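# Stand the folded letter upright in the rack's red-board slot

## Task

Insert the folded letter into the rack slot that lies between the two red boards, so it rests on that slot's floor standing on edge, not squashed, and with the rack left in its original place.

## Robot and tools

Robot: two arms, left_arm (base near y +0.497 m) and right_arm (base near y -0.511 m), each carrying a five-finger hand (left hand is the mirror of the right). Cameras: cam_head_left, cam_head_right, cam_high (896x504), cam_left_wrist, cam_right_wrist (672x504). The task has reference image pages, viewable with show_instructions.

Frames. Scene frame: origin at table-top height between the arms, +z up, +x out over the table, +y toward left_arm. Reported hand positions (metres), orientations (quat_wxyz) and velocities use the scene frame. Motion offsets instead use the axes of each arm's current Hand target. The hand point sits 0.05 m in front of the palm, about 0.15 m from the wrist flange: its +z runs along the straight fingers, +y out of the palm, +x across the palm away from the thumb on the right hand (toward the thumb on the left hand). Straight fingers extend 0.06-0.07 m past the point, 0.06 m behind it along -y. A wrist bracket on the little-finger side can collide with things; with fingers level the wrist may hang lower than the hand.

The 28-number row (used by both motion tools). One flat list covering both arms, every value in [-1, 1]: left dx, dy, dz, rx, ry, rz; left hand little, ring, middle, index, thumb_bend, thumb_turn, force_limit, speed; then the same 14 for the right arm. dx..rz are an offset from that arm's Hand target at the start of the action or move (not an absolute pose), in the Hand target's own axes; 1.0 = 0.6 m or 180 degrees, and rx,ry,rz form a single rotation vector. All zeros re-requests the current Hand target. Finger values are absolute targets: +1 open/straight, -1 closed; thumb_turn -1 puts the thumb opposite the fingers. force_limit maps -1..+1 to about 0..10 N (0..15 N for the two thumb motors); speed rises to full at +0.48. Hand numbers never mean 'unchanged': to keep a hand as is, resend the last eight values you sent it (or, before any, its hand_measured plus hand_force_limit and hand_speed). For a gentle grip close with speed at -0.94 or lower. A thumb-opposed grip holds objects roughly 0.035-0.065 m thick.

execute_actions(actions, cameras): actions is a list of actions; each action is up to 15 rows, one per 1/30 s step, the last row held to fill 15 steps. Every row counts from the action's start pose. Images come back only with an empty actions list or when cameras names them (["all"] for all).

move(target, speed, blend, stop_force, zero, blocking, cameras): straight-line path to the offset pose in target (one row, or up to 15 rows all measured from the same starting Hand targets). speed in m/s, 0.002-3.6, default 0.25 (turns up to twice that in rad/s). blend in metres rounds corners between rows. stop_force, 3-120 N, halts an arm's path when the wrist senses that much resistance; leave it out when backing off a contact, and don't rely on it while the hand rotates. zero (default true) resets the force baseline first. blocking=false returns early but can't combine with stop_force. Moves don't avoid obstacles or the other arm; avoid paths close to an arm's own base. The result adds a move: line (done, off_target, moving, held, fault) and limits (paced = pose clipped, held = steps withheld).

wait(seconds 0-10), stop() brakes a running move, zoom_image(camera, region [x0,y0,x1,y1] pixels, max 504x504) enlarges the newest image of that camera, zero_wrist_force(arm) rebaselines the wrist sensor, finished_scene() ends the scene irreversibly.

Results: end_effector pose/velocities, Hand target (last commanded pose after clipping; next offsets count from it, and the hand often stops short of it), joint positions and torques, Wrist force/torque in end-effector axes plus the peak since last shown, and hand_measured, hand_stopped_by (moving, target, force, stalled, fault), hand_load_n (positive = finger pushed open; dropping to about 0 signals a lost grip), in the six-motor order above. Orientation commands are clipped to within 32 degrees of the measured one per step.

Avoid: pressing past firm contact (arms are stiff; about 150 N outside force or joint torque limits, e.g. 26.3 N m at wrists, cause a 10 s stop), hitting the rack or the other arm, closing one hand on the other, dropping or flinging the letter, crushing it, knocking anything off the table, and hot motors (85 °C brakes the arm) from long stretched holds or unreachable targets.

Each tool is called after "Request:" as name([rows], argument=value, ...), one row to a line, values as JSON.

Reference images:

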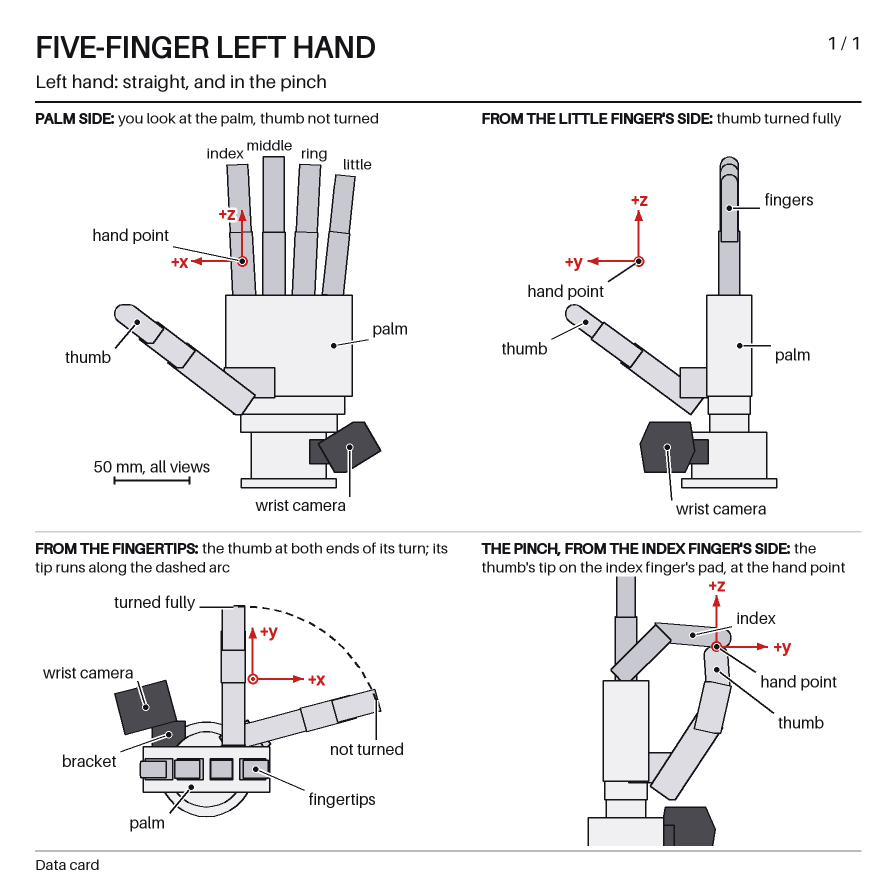

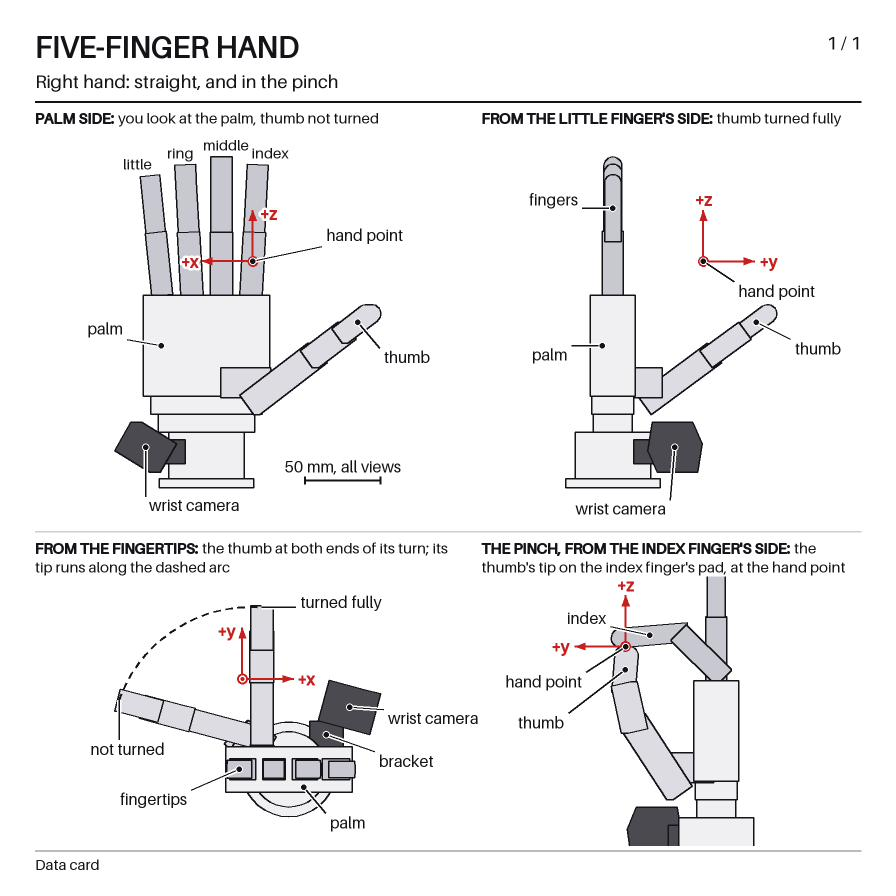

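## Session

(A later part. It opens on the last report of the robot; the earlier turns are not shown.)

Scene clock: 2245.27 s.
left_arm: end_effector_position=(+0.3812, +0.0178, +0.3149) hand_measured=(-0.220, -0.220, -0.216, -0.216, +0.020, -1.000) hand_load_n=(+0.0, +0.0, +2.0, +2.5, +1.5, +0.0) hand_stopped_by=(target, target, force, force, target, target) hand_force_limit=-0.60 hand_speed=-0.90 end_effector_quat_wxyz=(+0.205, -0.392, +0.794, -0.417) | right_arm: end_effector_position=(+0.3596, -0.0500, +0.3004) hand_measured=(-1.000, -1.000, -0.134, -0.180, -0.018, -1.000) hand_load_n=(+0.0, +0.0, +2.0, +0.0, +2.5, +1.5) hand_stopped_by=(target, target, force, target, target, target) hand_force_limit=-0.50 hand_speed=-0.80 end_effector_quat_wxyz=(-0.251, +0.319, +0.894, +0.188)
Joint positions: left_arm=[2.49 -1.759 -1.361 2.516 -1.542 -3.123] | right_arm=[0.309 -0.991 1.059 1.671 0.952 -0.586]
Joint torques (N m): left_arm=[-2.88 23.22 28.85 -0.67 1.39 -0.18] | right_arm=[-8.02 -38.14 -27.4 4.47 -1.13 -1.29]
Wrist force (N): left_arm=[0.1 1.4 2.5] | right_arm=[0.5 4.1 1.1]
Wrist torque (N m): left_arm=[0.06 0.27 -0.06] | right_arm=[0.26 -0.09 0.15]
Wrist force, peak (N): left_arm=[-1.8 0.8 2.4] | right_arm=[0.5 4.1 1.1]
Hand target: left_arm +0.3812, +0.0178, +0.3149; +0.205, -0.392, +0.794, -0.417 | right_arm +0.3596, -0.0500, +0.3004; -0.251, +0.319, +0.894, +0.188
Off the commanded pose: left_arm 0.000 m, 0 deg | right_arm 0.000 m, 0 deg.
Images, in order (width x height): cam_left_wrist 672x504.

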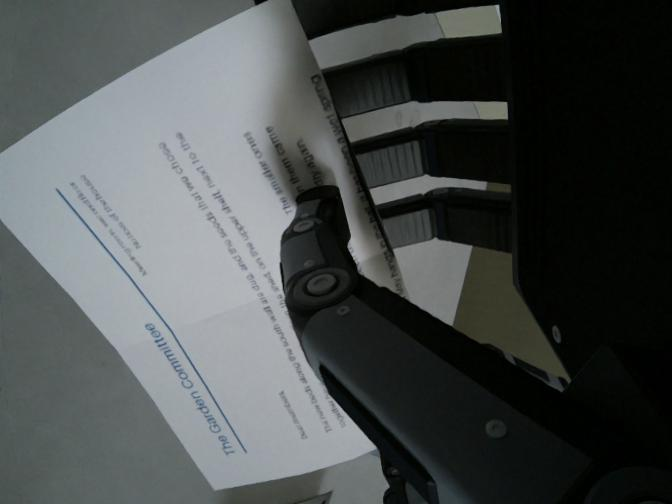

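Request:
execute_actions([
  [[0,0,0,0,0,0,-0.22,-0.22,-0.24,-0.24,0.02,-1,-0.6,-0.9,0,0,0,0,0,0,-1,-1,0.05,0.05,0.3,-1,-0.5,-0.6]],
  [[0,0,0,0,0,0,-0.22,-0.22,-0.24,-0.24,0.02,-1,-0.6,-0.9,0,0,0,0,0,0,-1,-1,0.05,0.05,0.3,-1,-0.5,-0.6]],
], cameras=["cam_left_wrist", "cam_right_wrist", "cam_head_left"])

Request:
zoom_image(camera="cam_head_left", region=[330, 270, 490, 430])

Scene clock: 2254.63 s.
left_arm: end_effector_position=(+0.3812, +0.0178, +0.3149) hand_measured=(-0.220, -0.220, -0.216, -0.216, +0.020, -1.000) hand_load_n=(+0.0, +0.0, +1.5, +0.5, +1.5, +0.5) hand_stopped_by=(target, target, force, force, target, target) hand_force_limit=-0.60 hand_speed=-0.90 end_effector_quat_wxyz=(+0.205, -0.392, +0.794, -0.417) | right_arm: end_effector_position=(+0.3596, -0.0500, +0.3004) hand_measured=(-1.000, -1.000, +0.050, +0.050, +0.300, -1.000) hand_load_n=(+0.0, +0.0, +0.0, +0.0, +0.0, +0.0) hand_stopped_by=(target, target, target, target, target, target) hand_force_limit=-0.50 hand_speed=-0.60 end_effector_quat_wxyz=(-0.251, +0.319, +0.894, +0.188)
Joint positions: left_arm=[2.49 -1.759 -1.361 2.516 -1.542 -3.123] | right_arm=[0.309 -0.991 1.059 1.671 0.952 -0.586]
Joint torques (N m): left_arm=[-2.51 23.57 29.35 -0.61 -0.83 -1.01] | right_arm=[-7.22 -38.57 -28.18 4.56 -1.42 0.95]
Wrist force (N): left_arm=[-1.7 0.8 2.1] | right_arm=[0.0 1.7 1.5]
Wrist torque (N m): left_arm=[0.03 0.31 -0.09] | right_arm=[0.16 -0.12 0.12]
Wrist force, peak (N): left_arm=[0.3 1.4 3.1] | right_arm=[0.5 4.1 1.4]
Hand target: left_arm +0.3812, +0.0178, +0.3149; +0.205, -0.392, +0.794, -0.417 | right_arm +0.3596, -0.0500, +0.3004; -0.251, +0.319, +0.894, +0.188
Off the commanded pose: left_arm 0.000 m, 0 deg | right_arm 0.000 m, 0 deg.
Images, in order (width x height): cam_head_left 896x504, cam_left_wrist 672x504, cam_right_wrist 672x504.

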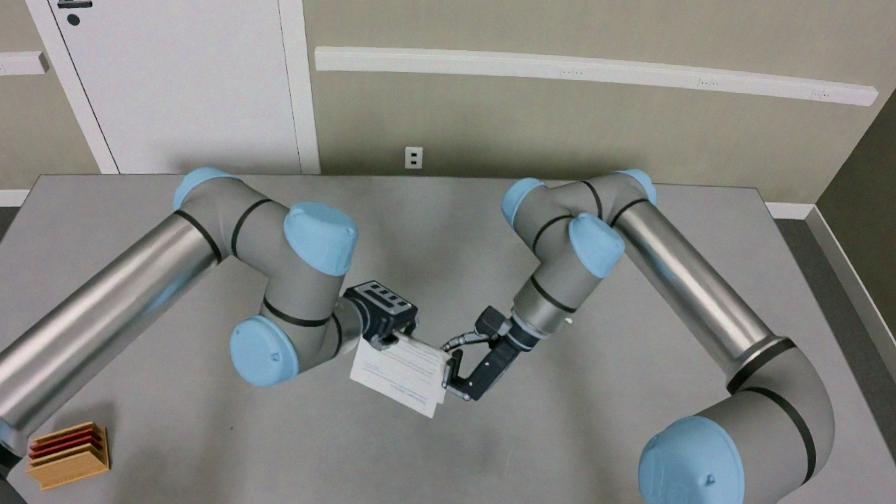

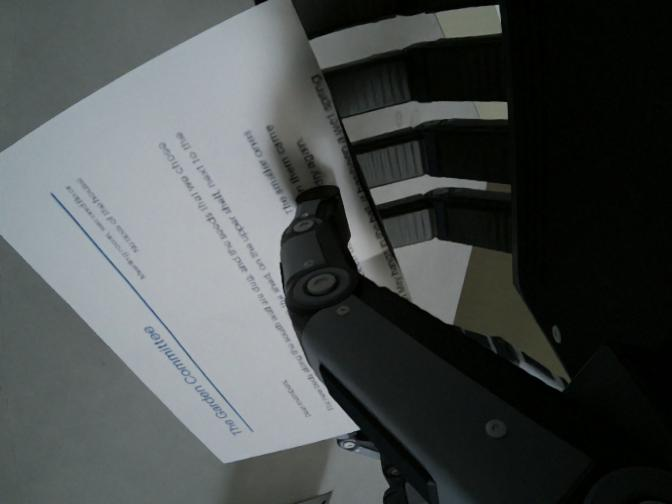

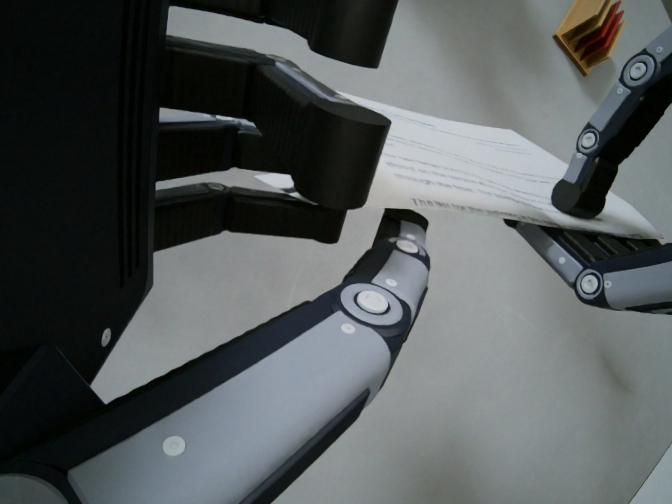

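Scaled by 3.150.

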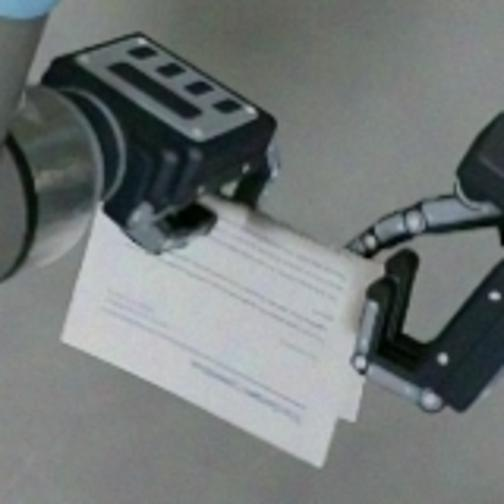

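Request:
move(target=[0,0,0,0,0,0,-0.22,-0.22,-0.24,-0.24,0.02,-1,-0.6,-0.9,0,-0.2,0,0,0,0,-1,-1,0.05,0.05,0.3,-1,-0.5,-0.6], speed=0.06, cameras=["cam_left_wrist", "cam_right_wrist", "cam_head_left", "cam_high"])

Request:
zoom_image(camera="cam_head_left", region=[330, 270, 490, 430])

Request:
zoom_image(camera="cam_high", region=[400, 80, 560, 240])

Scene clock: 2286.40 s.
left_arm: end_effector_position=(+0.3812, +0.0178, +0.3149) hand_measured=(-0.220, -0.220, -0.216, -0.216, +0.020, -1.000) hand_load_n=(+0.0, +0.0, +1.5, +0.5, +1.5, +0.0) hand_stopped_by=(target, target, force, force, target, target) hand_force_limit=-0.60 hand_speed=-0.90 end_effector_quat_wxyz=(+0.205, -0.392, +0.794, -0.417) | right_arm: end_effector_position=(+0.2800, -0.1371, +0.2791) hand_measured=(-1.000, -1.000, +0.050, +0.050, +0.300, -1.000) hand_load_n=(+0.0, +0.0, +0.5, +0.0, +0.0, +0.0) hand_stopped_by=(target, target, target, target, target, target) hand_force_limit=-0.50 hand_speed=-0.60 end_effector_quat_wxyz=(-0.251, +0.319, +0.894, +0.188)
Joint positions: left_arm=[2.49 -1.759 -1.361 2.516 -1.542 -3.123] | right_arm=[0.179 -1.27 1.545 1.551 0.98 -0.741]
Joint torques (N m): left_arm=[-1.74 25.09 28.58 -0.31 -0.77 -0.94] | right_arm=[10.48 -29.85 -20.33 5.43 -3.62 1.15]
Wrist force (N): left_arm=[-1.6 0.7 1.7] | right_arm=[-0.2 1.9 1.1]
Wrist torque (N m): left_arm=[0.03 0.29 -0.08] | right_arm=[0.20 -0.08 0.08]
Wrist force, peak (N): left_arm=[-1.9 1.0 2.3] | right_arm=[-0.3 2.6 1.5]
Hand target: left_arm +0.3812, +0.0178, +0.3149; +0.205, -0.392, +0.794, -0.417 | right_arm +0.2799, -0.1371, +0.2791; -0.251, +0.319, +0.894, +0.188
Off the commanded pose: left_arm 0.000 m, 0 deg | right_arm 0.000 m, 0 deg.
move: done
Images, in order (width x height): cam_head_left 896x504, cam_high 896x504, cam_left_wrist 672x504, cam_right_wrist 672x504.

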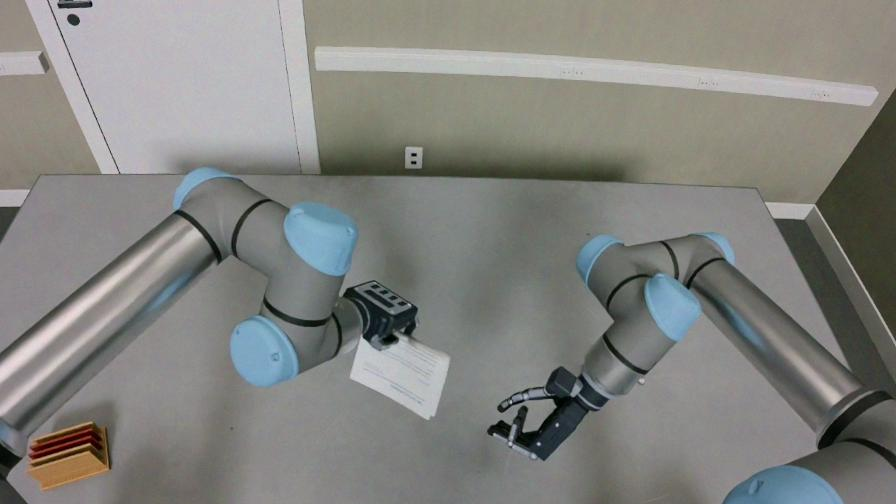

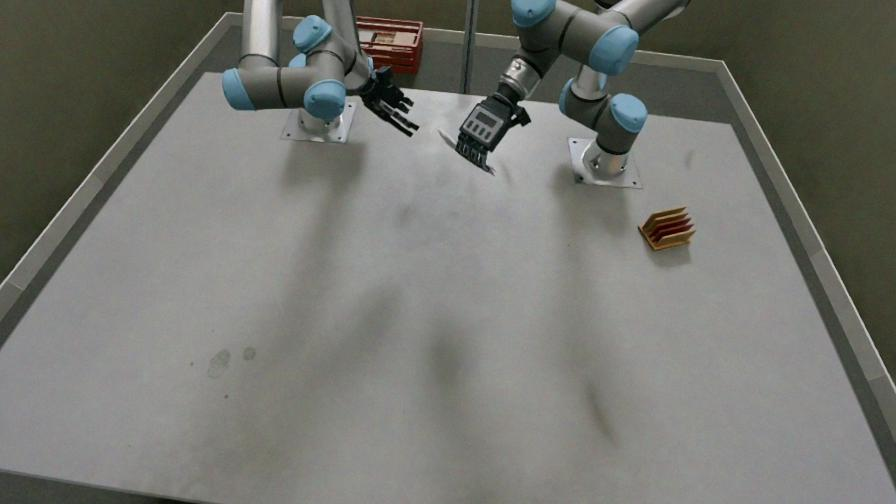

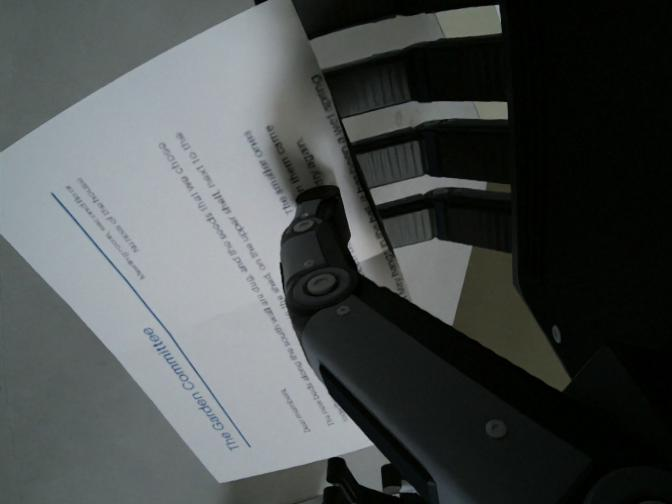

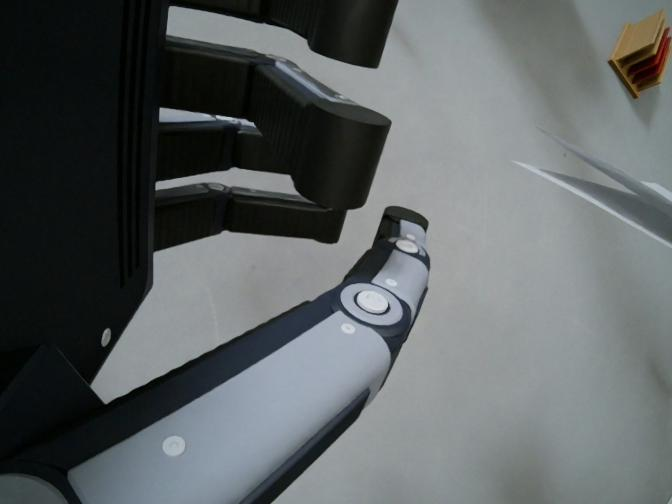

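Scaled by 3.150.

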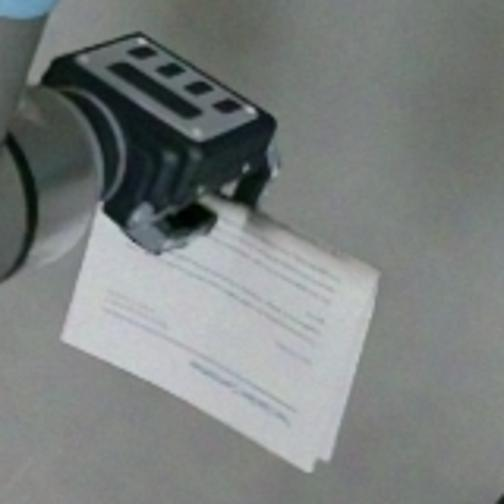

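Scaled by 3.150.

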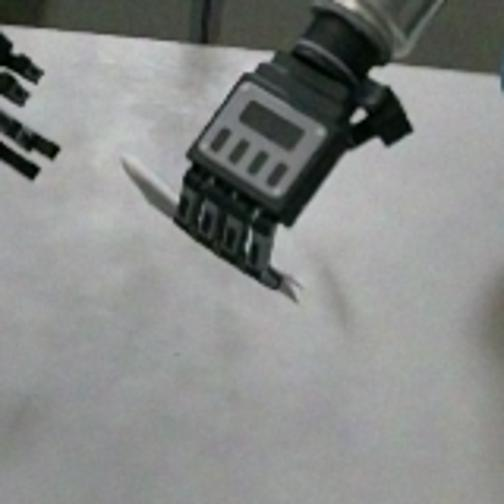

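Request:
zoom_image(camera="cam_right_wrist", region=[480, 80, 672, 300])

Scaled by 2.291 from the camera's 672x504 image, which has a finer 960x720 frame.

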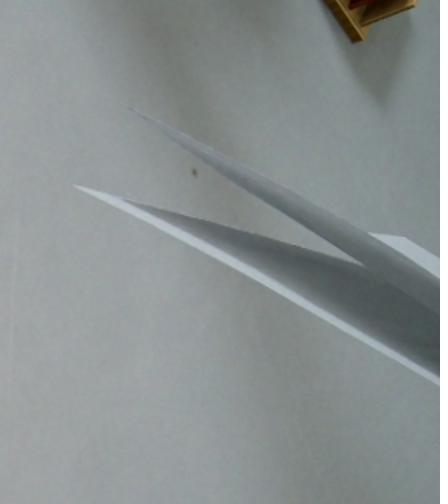

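Request:
move(target=[0,-0.0957,-0.0665,0.1667,0,0,-0.22,-0.22,-0.24,-0.24,0.02,-1,-0.6,-0.9,0,0,0,0,0,0,-1,-1,0.05,0.05,0.3,-1,-0.5,-0.6], speed=0.12, cameras=["cam_left_wrist", "cam_head_left", "cam_head_right", "cam_high"])

Request:
zoom_image(camera="cam_head_left", region=[200, 200, 500, 430])

Scene clock: 2330.20 s.
left_arm: end_effector_position=(+0.3810, +0.0180, +0.3848) hand_measured=(-0.220, -0.220, -0.216, -0.216, +0.020, -1.000) hand_load_n=(+0.0, +0.0, +1.0, +0.5, +1.5, +0.0) hand_stopped_by=(target, target, force, force, target, target) hand_force_limit=-0.60 hand_speed=-0.90 end_effector_quat_wxyz=(+0.300, -0.325, +0.659, -0.609) | right_arm: end_effector_position=(+0.2799, -0.1371, +0.2791) hand_measured=(-1.000, -1.000, +0.050, +0.050, +0.300, -1.000) hand_load_n=(+0.0, +0.0, +0.5, +0.0, +0.0, +0.0) hand_stopped_by=(target, target, target, target, target, target) hand_force_limit=-0.50 hand_speed=-0.60 end_effector_quat_wxyz=(-0.251, +0.319, +0.894, +0.188)
Joint positions: left_arm=[2.497 -1.471 -1.725 3.116 -1.529 -3.139] | right_arm=[0.179 -1.27 1.545 1.551 0.98 -0.741]
Joint torques (N m): left_arm=[5.32 7.13 28.16 2.54 1.41 0.86] | right_arm=[9.55 -34.09 -13.42 5.36 -2.73 -0.13]
Wrist force (N): left_arm=[-0.8 0.4 2.3] | right_arm=[-0.1 2.0 1.1]
Wrist torque (N m): left_arm=[-0.05 0.19 0.01] | right_arm=[0.23 -0.08 0.08]
Wrist force, peak (N): left_arm=[-1.4 0.9 2.7] | right_arm=[-0.2 2.4 1.1]
Hand target: left_arm +0.3811, +0.0180, +0.3848; +0.300, -0.325, +0.659, -0.609 | right_arm +0.2799, -0.1371, +0.2791; -0.251, +0.319, +0.894, +0.188
Off the commanded pose: left_arm 0.000 m, 0 deg | right_arm 0.000 m, 0 deg.
move: done
Images, in order (width x height): cam_head_left 896x504, cam_head_right 896x504, cam_high 896x504, cam_left_wrist 672x504.

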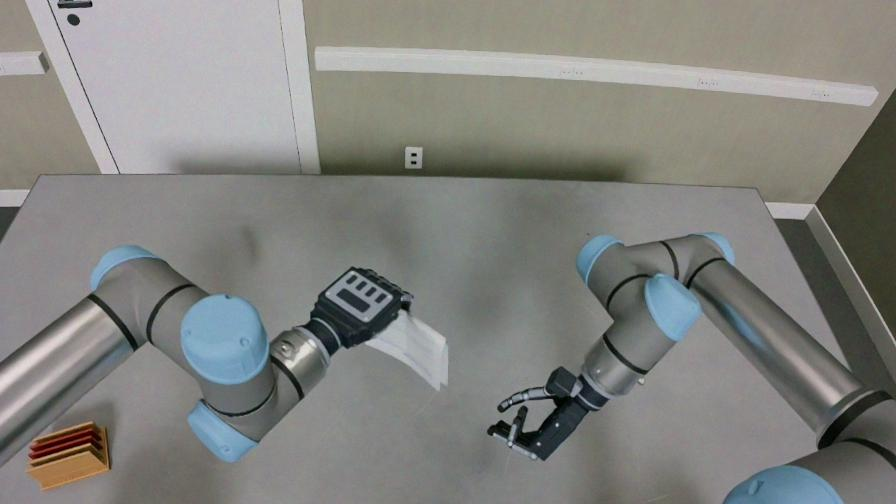

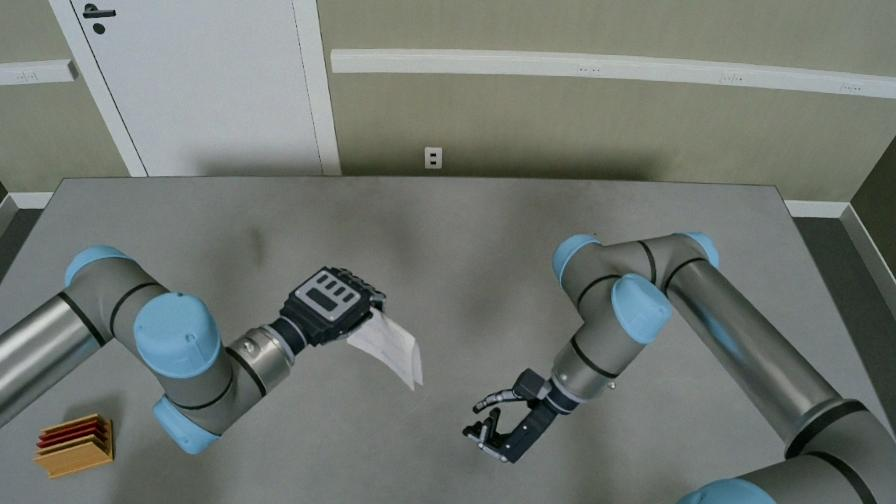

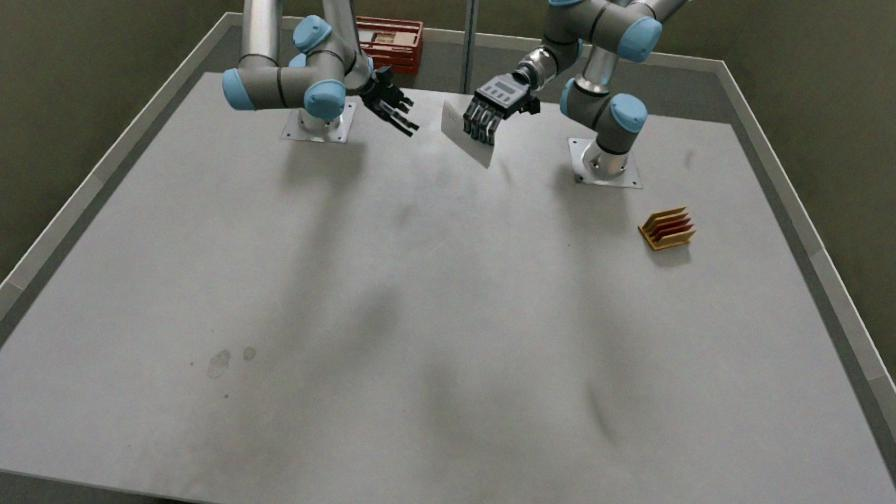

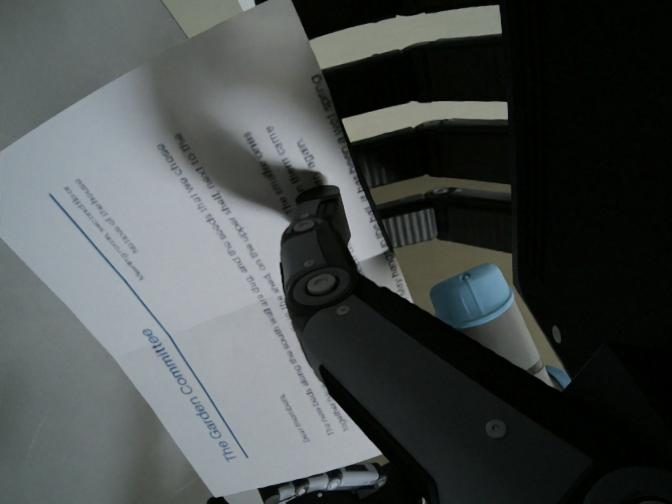

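Scaled by 1.680.

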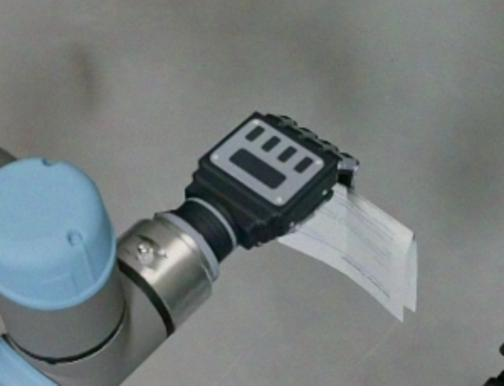

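Request:
move(target=[0,0,0,0.0278,0,0,-0.22,-0.22,-0.24,-0.24,0.02,-1,-0.6,-0.9,0,0,0,0,0,0,-1,-1,0.05,0.05,0.3,-1,-0.5,-0.6], speed=0.1, cameras=["cam_right_wrist","cam_left_wrist"])

Scene clock: 2383.17 s.
left_arm: end_effector_position=(+0.3810, +0.0180, +0.3849) hand_measured=(-0.220, -0.220, -0.216, -0.216, +0.020, -1.000) hand_load_n=(+0.0, +0.0, +1.5, +0.5, +1.5, +0.0) hand_stopped_by=(target, target, force, force, target, target) hand_force_limit=-0.60 hand_speed=-0.90 end_effector_quat_wxyz=(+0.313, -0.312, +0.632, -0.637) | right_arm: end_effector_position=(+0.2799, -0.1371, +0.2791) hand_measured=(-1.000, -1.000, +0.050, +0.050, +0.300, -1.000) hand_load_n=(+0.0, +0.0, +0.0, +0.0, +0.0, +0.0) hand_stopped_by=(target, target, target, target, target, target) hand_force_limit=-0.50 hand_speed=-0.60 end_effector_quat_wxyz=(-0.251, +0.319, +0.894, +0.188)
Joint positions: left_arm=[2.498 -1.439 -1.807 3.254 -1.528 -3.143] | right_arm=[0.179 -1.27 1.545 1.551 0.98 -0.741]
Joint torques (N m): left_arm=[6.71 6.02 26.1 2.74 1.62 0.33] | right_arm=[3.77 -25.05 -25.11 5.24 0.98 1.42]
Wrist force (N): left_arm=[-1.0 0.6 2.8] | right_arm=[-0.4 2.0 1.3]
Wrist torque (N m): left_arm=[-0.04 0.24 -0.01] | right_arm=[0.21 -0.05 0.07]
Wrist force, peak (N): left_arm=[-1.1 0.9 3.1] | right_arm=[-0.2 2.5 1.0]
Hand target: left_arm +0.3811, +0.0180, +0.3848; +0.313, -0.312, +0.632, -0.637 | right_arm +0.2799, -0.1371, +0.2791; -0.251, +0.319, +0.894, +0.188
Off the commanded pose: left_arm 0.000 m, 0 deg | right_arm 0.000 m, 0 deg.
move: done
Images, in order (width x height): cam_left_wrist 672x504, cam_right_wrist 672x504.

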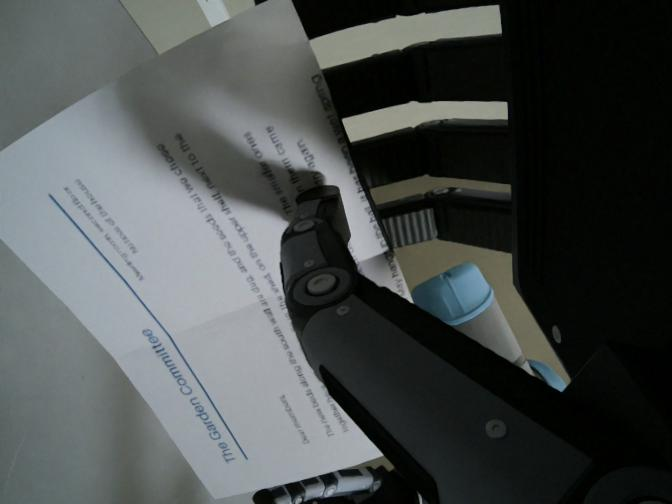

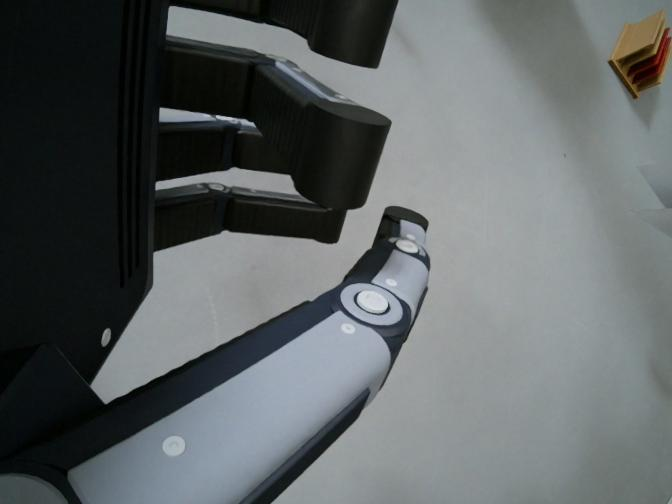

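Request:
zoom_image(camera="cam_left_wrist", region=[0, 0, 450, 504])

Request:
zoom_image(camera="cam_right_wrist", region=[560, 0, 672, 110])

Scaled by 1.000.

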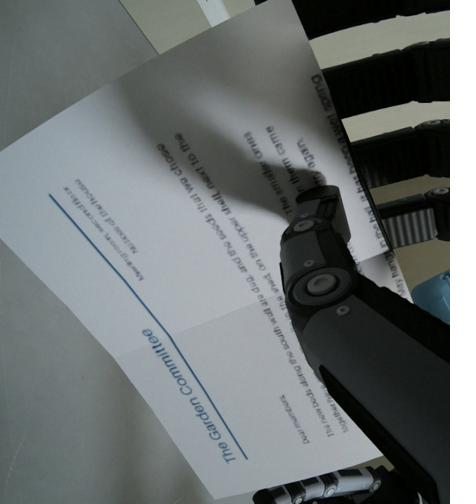

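Scaled by 4.500 from the camera's 672x504 image, which has a finer 960x720 frame.

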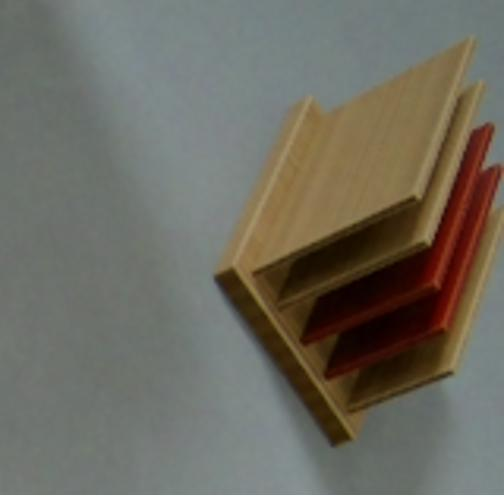

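Request:
execute_actions(actions=[], cameras=["cam_high","cam_head_left"])

Scene clock: 2414.40 s.
left_arm: end_effector_position=(+0.3811, +0.0180, +0.3848) hand_measured=(-0.220, -0.220, -0.216, -0.216, +0.020, -1.000) hand_load_n=(+0.0, +0.0, +1.5, +0.5, +1.0, +0.0) hand_stopped_by=(target, target, force, force, target, target) hand_force_limit=-0.60 hand_speed=-0.90 end_effector_quat_wxyz=(+0.314, -0.312, +0.632, -0.637) | right_arm: end_effector_position=(+0.2799, -0.1371, +0.2791) hand_measured=(-1.000, -1.000, +0.050, +0.050, +0.300, -1.000) hand_load_n=(+0.0, +0.0, +0.5, +0.0, +0.0, +0.0) hand_stopped_by=(target, target, target, target, target, target) hand_force_limit=-0.50 hand_speed=-0.60 end_effector_quat_wxyz=(-0.251, +0.319, +0.894, +0.188)
Joint positions: left_arm=[2.498 -1.439 -1.807 3.254 -1.528 -3.143] | right_arm=[0.179 -1.27 1.545 1.551 0.98 -0.741]
Joint velocities: within noise
Joint torques (N m): left_arm=[-2.73 6.47 14.75 3.35 -0.4 1.51] | right_arm=[-0.47 -24.96 -26.01 5.25 1.25 1.39]
Motor temperatures (°C): left_arm=[30 31 33 40 35 40] | right_arm=[31 36 33 34 35 39]
Wrist force (N): left_arm=[-1.1 0.6 2.8] | right_arm=[-0.2 1.8 1.0]
Wrist torque (N m): left_arm=[-0.03 0.26 -0.01] | right_arm=[0.20 -0.08 0.07]
Wrist force, peak (N): left_arm=[-1.3 1.0 3.2] | right_arm=[-0.6 2.4 1.1]
Hand target: left_arm +0.3811, +0.0180, +0.3848; +0.313, -0.312, +0.632, -0.637 | right_arm +0.2799, -0.1371, +0.2791; -0.251, +0.319, +0.894, +0.188
Off the commanded pose: left_arm 0.000 m, 0 deg | right_arm 0.000 m, 0 deg.
Images, in order (width x height): cam_head_left 896x504, cam_high 896x504.

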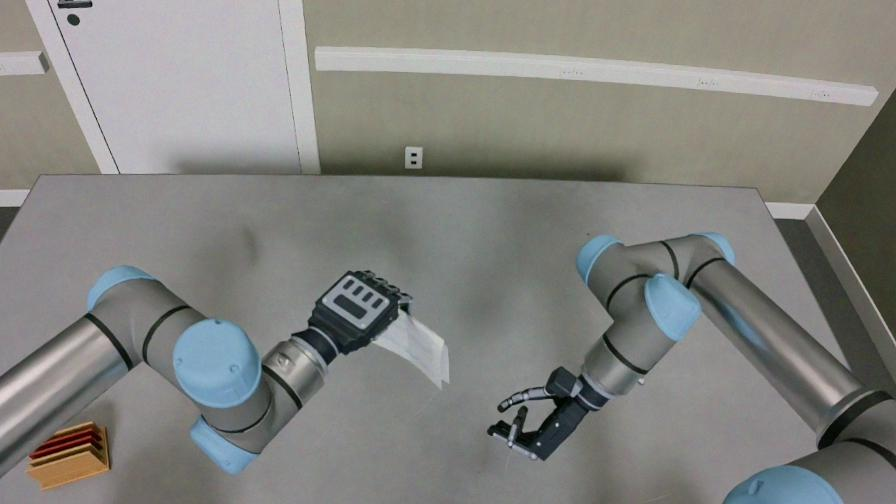

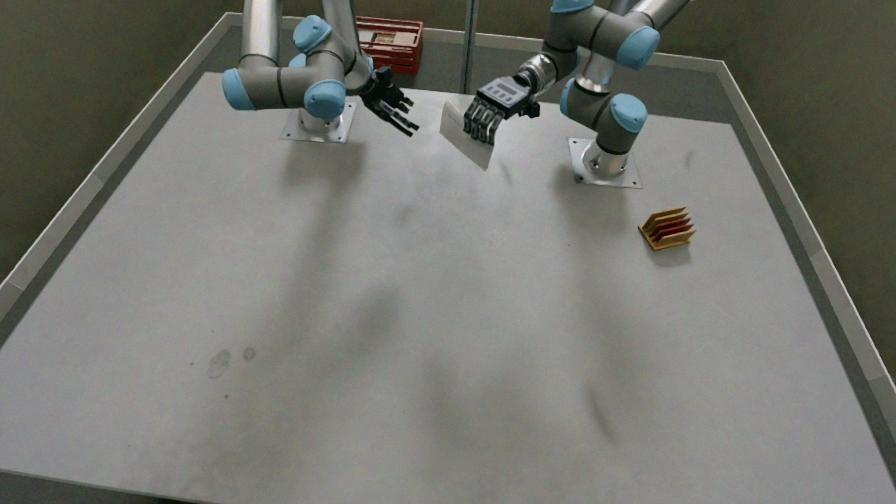

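Request:
move([
  [-0.5838,0,-0.1321,0,-0.3311,0,-0.22,-0.22,-0.24,-0.24,0.02,-1,-0.6,-0.9,0,0,0,0,0,0,-1,-1,0.05,0.05,0.3,-1,-0.5,-0.6],
  [-0.8402,0,-0.4915,0,-0.6672,0,-0.22,-0.22,-0.24,-0.24,0.02,-1,-0.6,-0.9,0,0,0,0,0,0,-1,-1,0.05,0.05,0.3,-1,-0.5,-0.6],
], speed=0.2, blend=0.05, cameras=["cam_high","cam_left_wrist"])

Scene clock: 2436.73 s.
left_arm: end_effector_position=(+0.4543, +0.5974, +0.3820) hand_measured=(-0.220, -0.220, -0.216, -0.216, +0.020, -1.000) hand_load_n=(+0.0, +0.0, +1.5, +0.0, +1.5, +0.0) hand_stopped_by=(target, target, force, force, target, target) hand_force_limit=-0.60 hand_speed=-0.90 end_effector_quat_wxyz=(+0.704, -0.707, +0.044, -0.048) | right_arm: end_effector_position=(+0.2799, -0.1371, +0.2791) hand_measured=(-1.000, -1.000, +0.050, +0.050, +0.300, -1.000) hand_load_n=(+0.0, +0.0, +0.0, +0.0, +0.0, +0.0) hand_stopped_by=(target, target, target, target, target, target) hand_force_limit=-0.50 hand_speed=-0.60 end_effector_quat_wxyz=(-0.251, +0.319, +0.894, +0.188)
Joint positions: left_arm=[3.084 -1.585 -1.671 3.21 -3.037 -3.193] | right_arm=[0.179 -1.27 1.545 1.551 0.98 -0.741]
Joint torques (N m): left_arm=[2.1 19.24 29.86 0.26 -0.71 0.05] | right_arm=[-2.41 -24.96 -25.47 5.3 0.99 1.23]
Wrist force (N): left_arm=[-1.2 0.7 2.7] | right_arm=[-0.2 2.0 1.0]
Wrist torque (N m): left_arm=[-0.02 0.26 -0.02] | right_arm=[0.24 -0.08 0.08]
Wrist force, peak (N): left_arm=[-1.4 0.9 3.4] | right_arm=[-0.2 2.3 1.3]
Hand target: left_arm +0.4543, +0.5974, +0.3820; +0.704, -0.707, +0.044, -0.048 | right_arm +0.2799, -0.1371, +0.2791; -0.251, +0.319, +0.894, +0.188
Off the commanded pose: left_arm 0.000 m, 0 deg | right_arm 0.000 m, 0 deg.
move: done
Images, in order (width x height): cam_high 896x504, cam_left_wrist 672x504.

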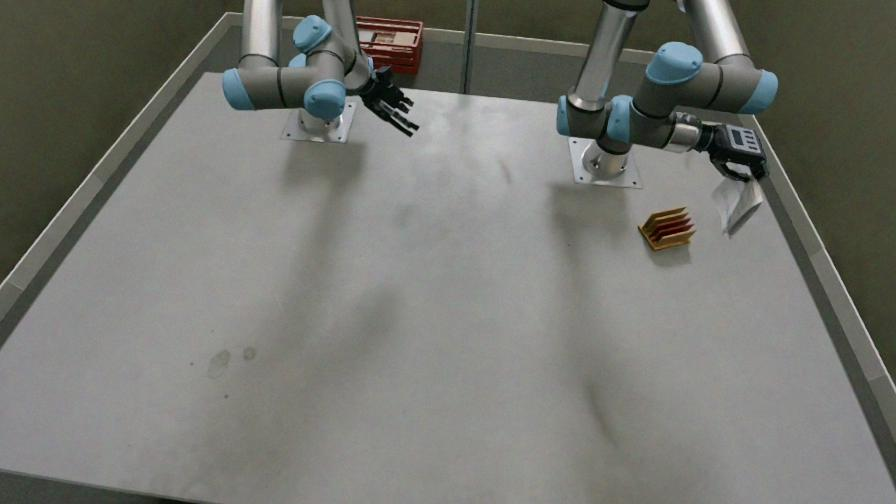

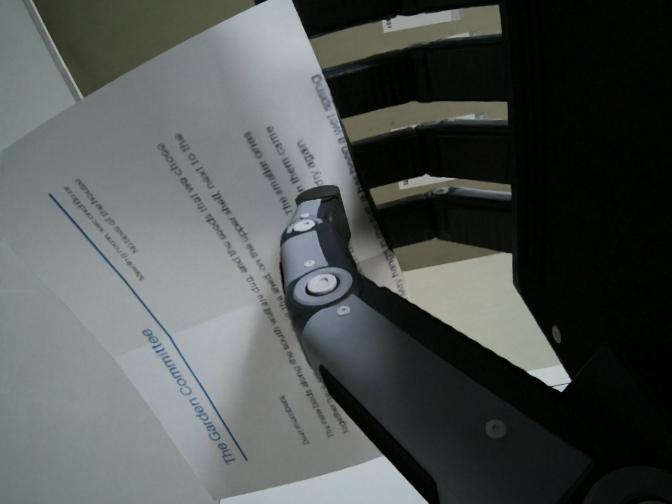

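Request:
move([
  [-0.2288,-0.005,0.0648,0,-0.3333,0,-0.22,-0.22,-0.24,-0.24,0.02,-1,-0.6,-0.9,0,0,0,0,0,0,-1,-1,0.05,0.05,0.3,-1,-0.5,-0.6],
  [-0.2245,-0.005,-0.0186,0,-0.6667,0,-0.22,-0.22,-0.24,-0.24,0.02,-1,-0.6,-0.9,0,0,0,0,0,0,-1,-1,0.05,0.05,0.3,-1,-0.5,-0.6],
], speed=0.2, blend=0.05, cameras=["cam_high","cam_left_wrist"])

Scene clock: 2488.60 s.
left_arm: end_effector_position=(+0.3193, +0.6038, +0.3842) hand_measured=(-0.220, -0.220, -0.216, -0.216, +0.020, -1.000) hand_load_n=(+0.0, +0.0, +1.5, +0.5, +1.5, +0.0) hand_stopped_by=(target, target, force, force, target, target) hand_force_limit=-0.60 hand_speed=-0.90 end_effector_quat_wxyz=(-0.390, +0.395, +0.588, -0.589) | right_arm: end_effector_position=(+0.2799, -0.1371, +0.2791) hand_measured=(-1.000, -1.000, +0.050, +0.050, +0.300, -1.000) hand_load_n=(+0.0, +0.0, +0.0, +0.0, +0.0, +0.0) hand_stopped_by=(target, target, target, target, target, target) hand_force_limit=-0.50 hand_speed=-0.60 end_effector_quat_wxyz=(-0.251, +0.319, +0.894, +0.188)
Joint positions: left_arm=[3.643 -2.001 -1.15 3.154 -4.573 -3.134] | right_arm=[0.179 -1.27 1.545 1.551 0.98 -0.741]
Joint torques (N m): left_arm=[-0.12 53.51 13.18 0.46 -0.39 -1.38] | right_arm=[-9.69 -24.78 -25.07 5.03 1.23 1.28]
Wrist force (N): left_arm=[-0.9 0.5 2.6] | right_arm=[-0.1 2.1 1.2]
Wrist torque (N m): left_arm=[-0.05 0.23 -0.02] | right_arm=[0.23 -0.09 0.09]
Wrist force, peak (N): left_arm=[-1.0 0.8 3.5] | right_arm=[-0.1 2.4 1.2]
Hand target: left_arm +0.3193, +0.6038, +0.3842; -0.390, +0.395, +0.588, -0.589 | right_arm +0.2799, -0.1371, +0.2791; -0.251, +0.319, +0.894, +0.188
Off the commanded pose: left_arm 0.000 m, 0 deg | right_arm 0.000 m, 0 deg.
move: done
Images, in order (width x height): cam_high 896x504, cam_left_wrist 672x504.

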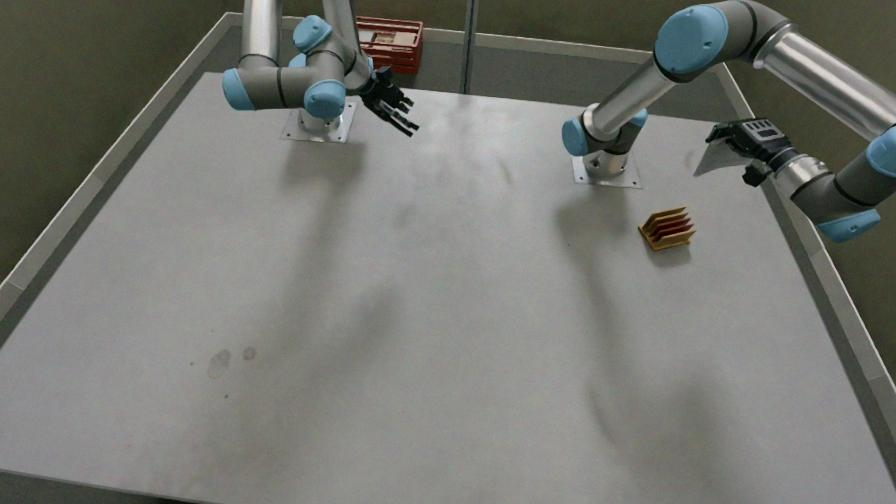

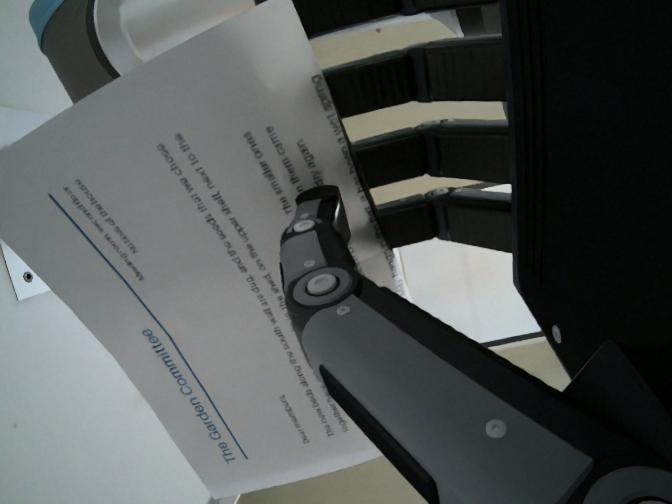

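Request:
move(target=[0,0,0,0,0,0,-0.22,-0.22,-0.24,-0.24,0.02,-1,-0.6,-0.9,0.2007,0.665,0.4747,-0.0242,0.398,0.7,1,1,1,1,1,1,-0.5,0.2], speed=0.2, cameras=["cam_high","cam_right_wrist"])

Scene clock: 2540.40 s.
left_arm: end_effector_position=(+0.3193, +0.6038, +0.3842) hand_measured=(-0.220, -0.220, -0.216, -0.216, +0.020, -1.000) hand_load_n=(+0.0, +0.0, +1.5, +0.5, +1.0, +0.0) hand_stopped_by=(target, target, force, force, target, target) hand_force_limit=-0.60 hand_speed=-0.90 end_effector_quat_wxyz=(-0.390, +0.395, +0.588, -0.589) | right_arm: end_effector_position=(+0.3705, +0.3514, +0.1895) hand_measured=(+1.000, +1.000, +1.000, +1.000, +1.000, +1.000) hand_load_n=(+0.0, +0.0, -0.5, +0.0, +0.0, +0.0) hand_stopped_by=(target, target, target, target, target, target) hand_force_limit=-0.50 hand_speed=0.20 end_effector_quat_wxyz=(-0.644, +0.756, -0.119, +0.024)
Joint positions: left_arm=[3.643 -2.001 -1.15 3.154 -4.573 -3.134] | right_arm=[0.746 -0.508 0.467 0.244 0.995 3.147]
Joint torques (N m): left_arm=[3.73 53.42 25.41 0.11 -0.99 1.38] | right_arm=[-11.59 -62.04 -14.45 -3.7 0.79 1.47]
Wrist force (N): left_arm=[-1.0 0.4 2.7] | right_arm=[1.2 2.7 0.7]
Wrist torque (N m): left_arm=[-0.08 0.24 -0.02] | right_arm=[0.07 -0.18 0.00]
Wrist force, peak (N): left_arm=[-1.1 0.9 3.2] | right_arm=[0.8 3.2 0.9]
Hand target: left_arm +0.3193, +0.6038, +0.3842; -0.390, +0.395, +0.588, -0.589 | right_arm +0.3706, +0.3514, +0.1895; -0.644, +0.755, -0.119, +0.025
Off the commanded pose: left_arm 0.000 m, 0 deg | right_arm 0.000 m, 0 deg.
move: done
Images, in order (width x height): cam_high 896x504, cam_right_wrist 672x504.

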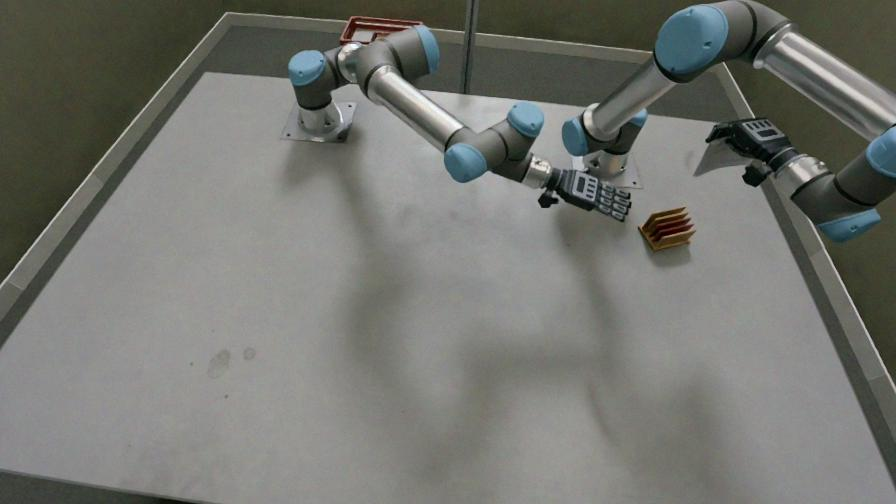

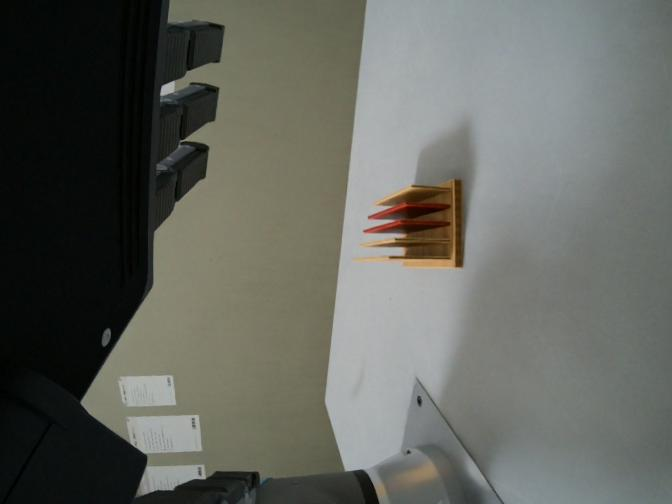

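Request:
zoom_image(camera="cam_right_wrist", region=[340, 160, 480, 290])

Scaled by 3.600 from the camera's 672x504 image, which has a finer 960x720 frame.

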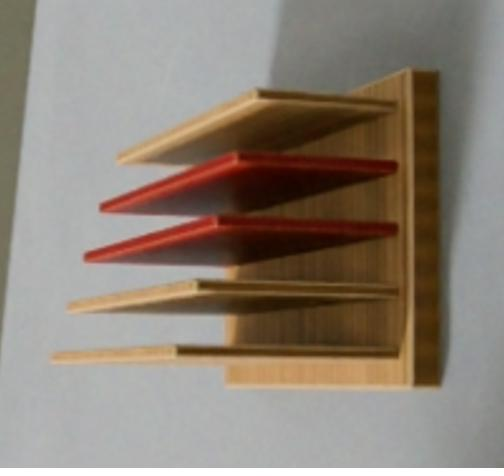

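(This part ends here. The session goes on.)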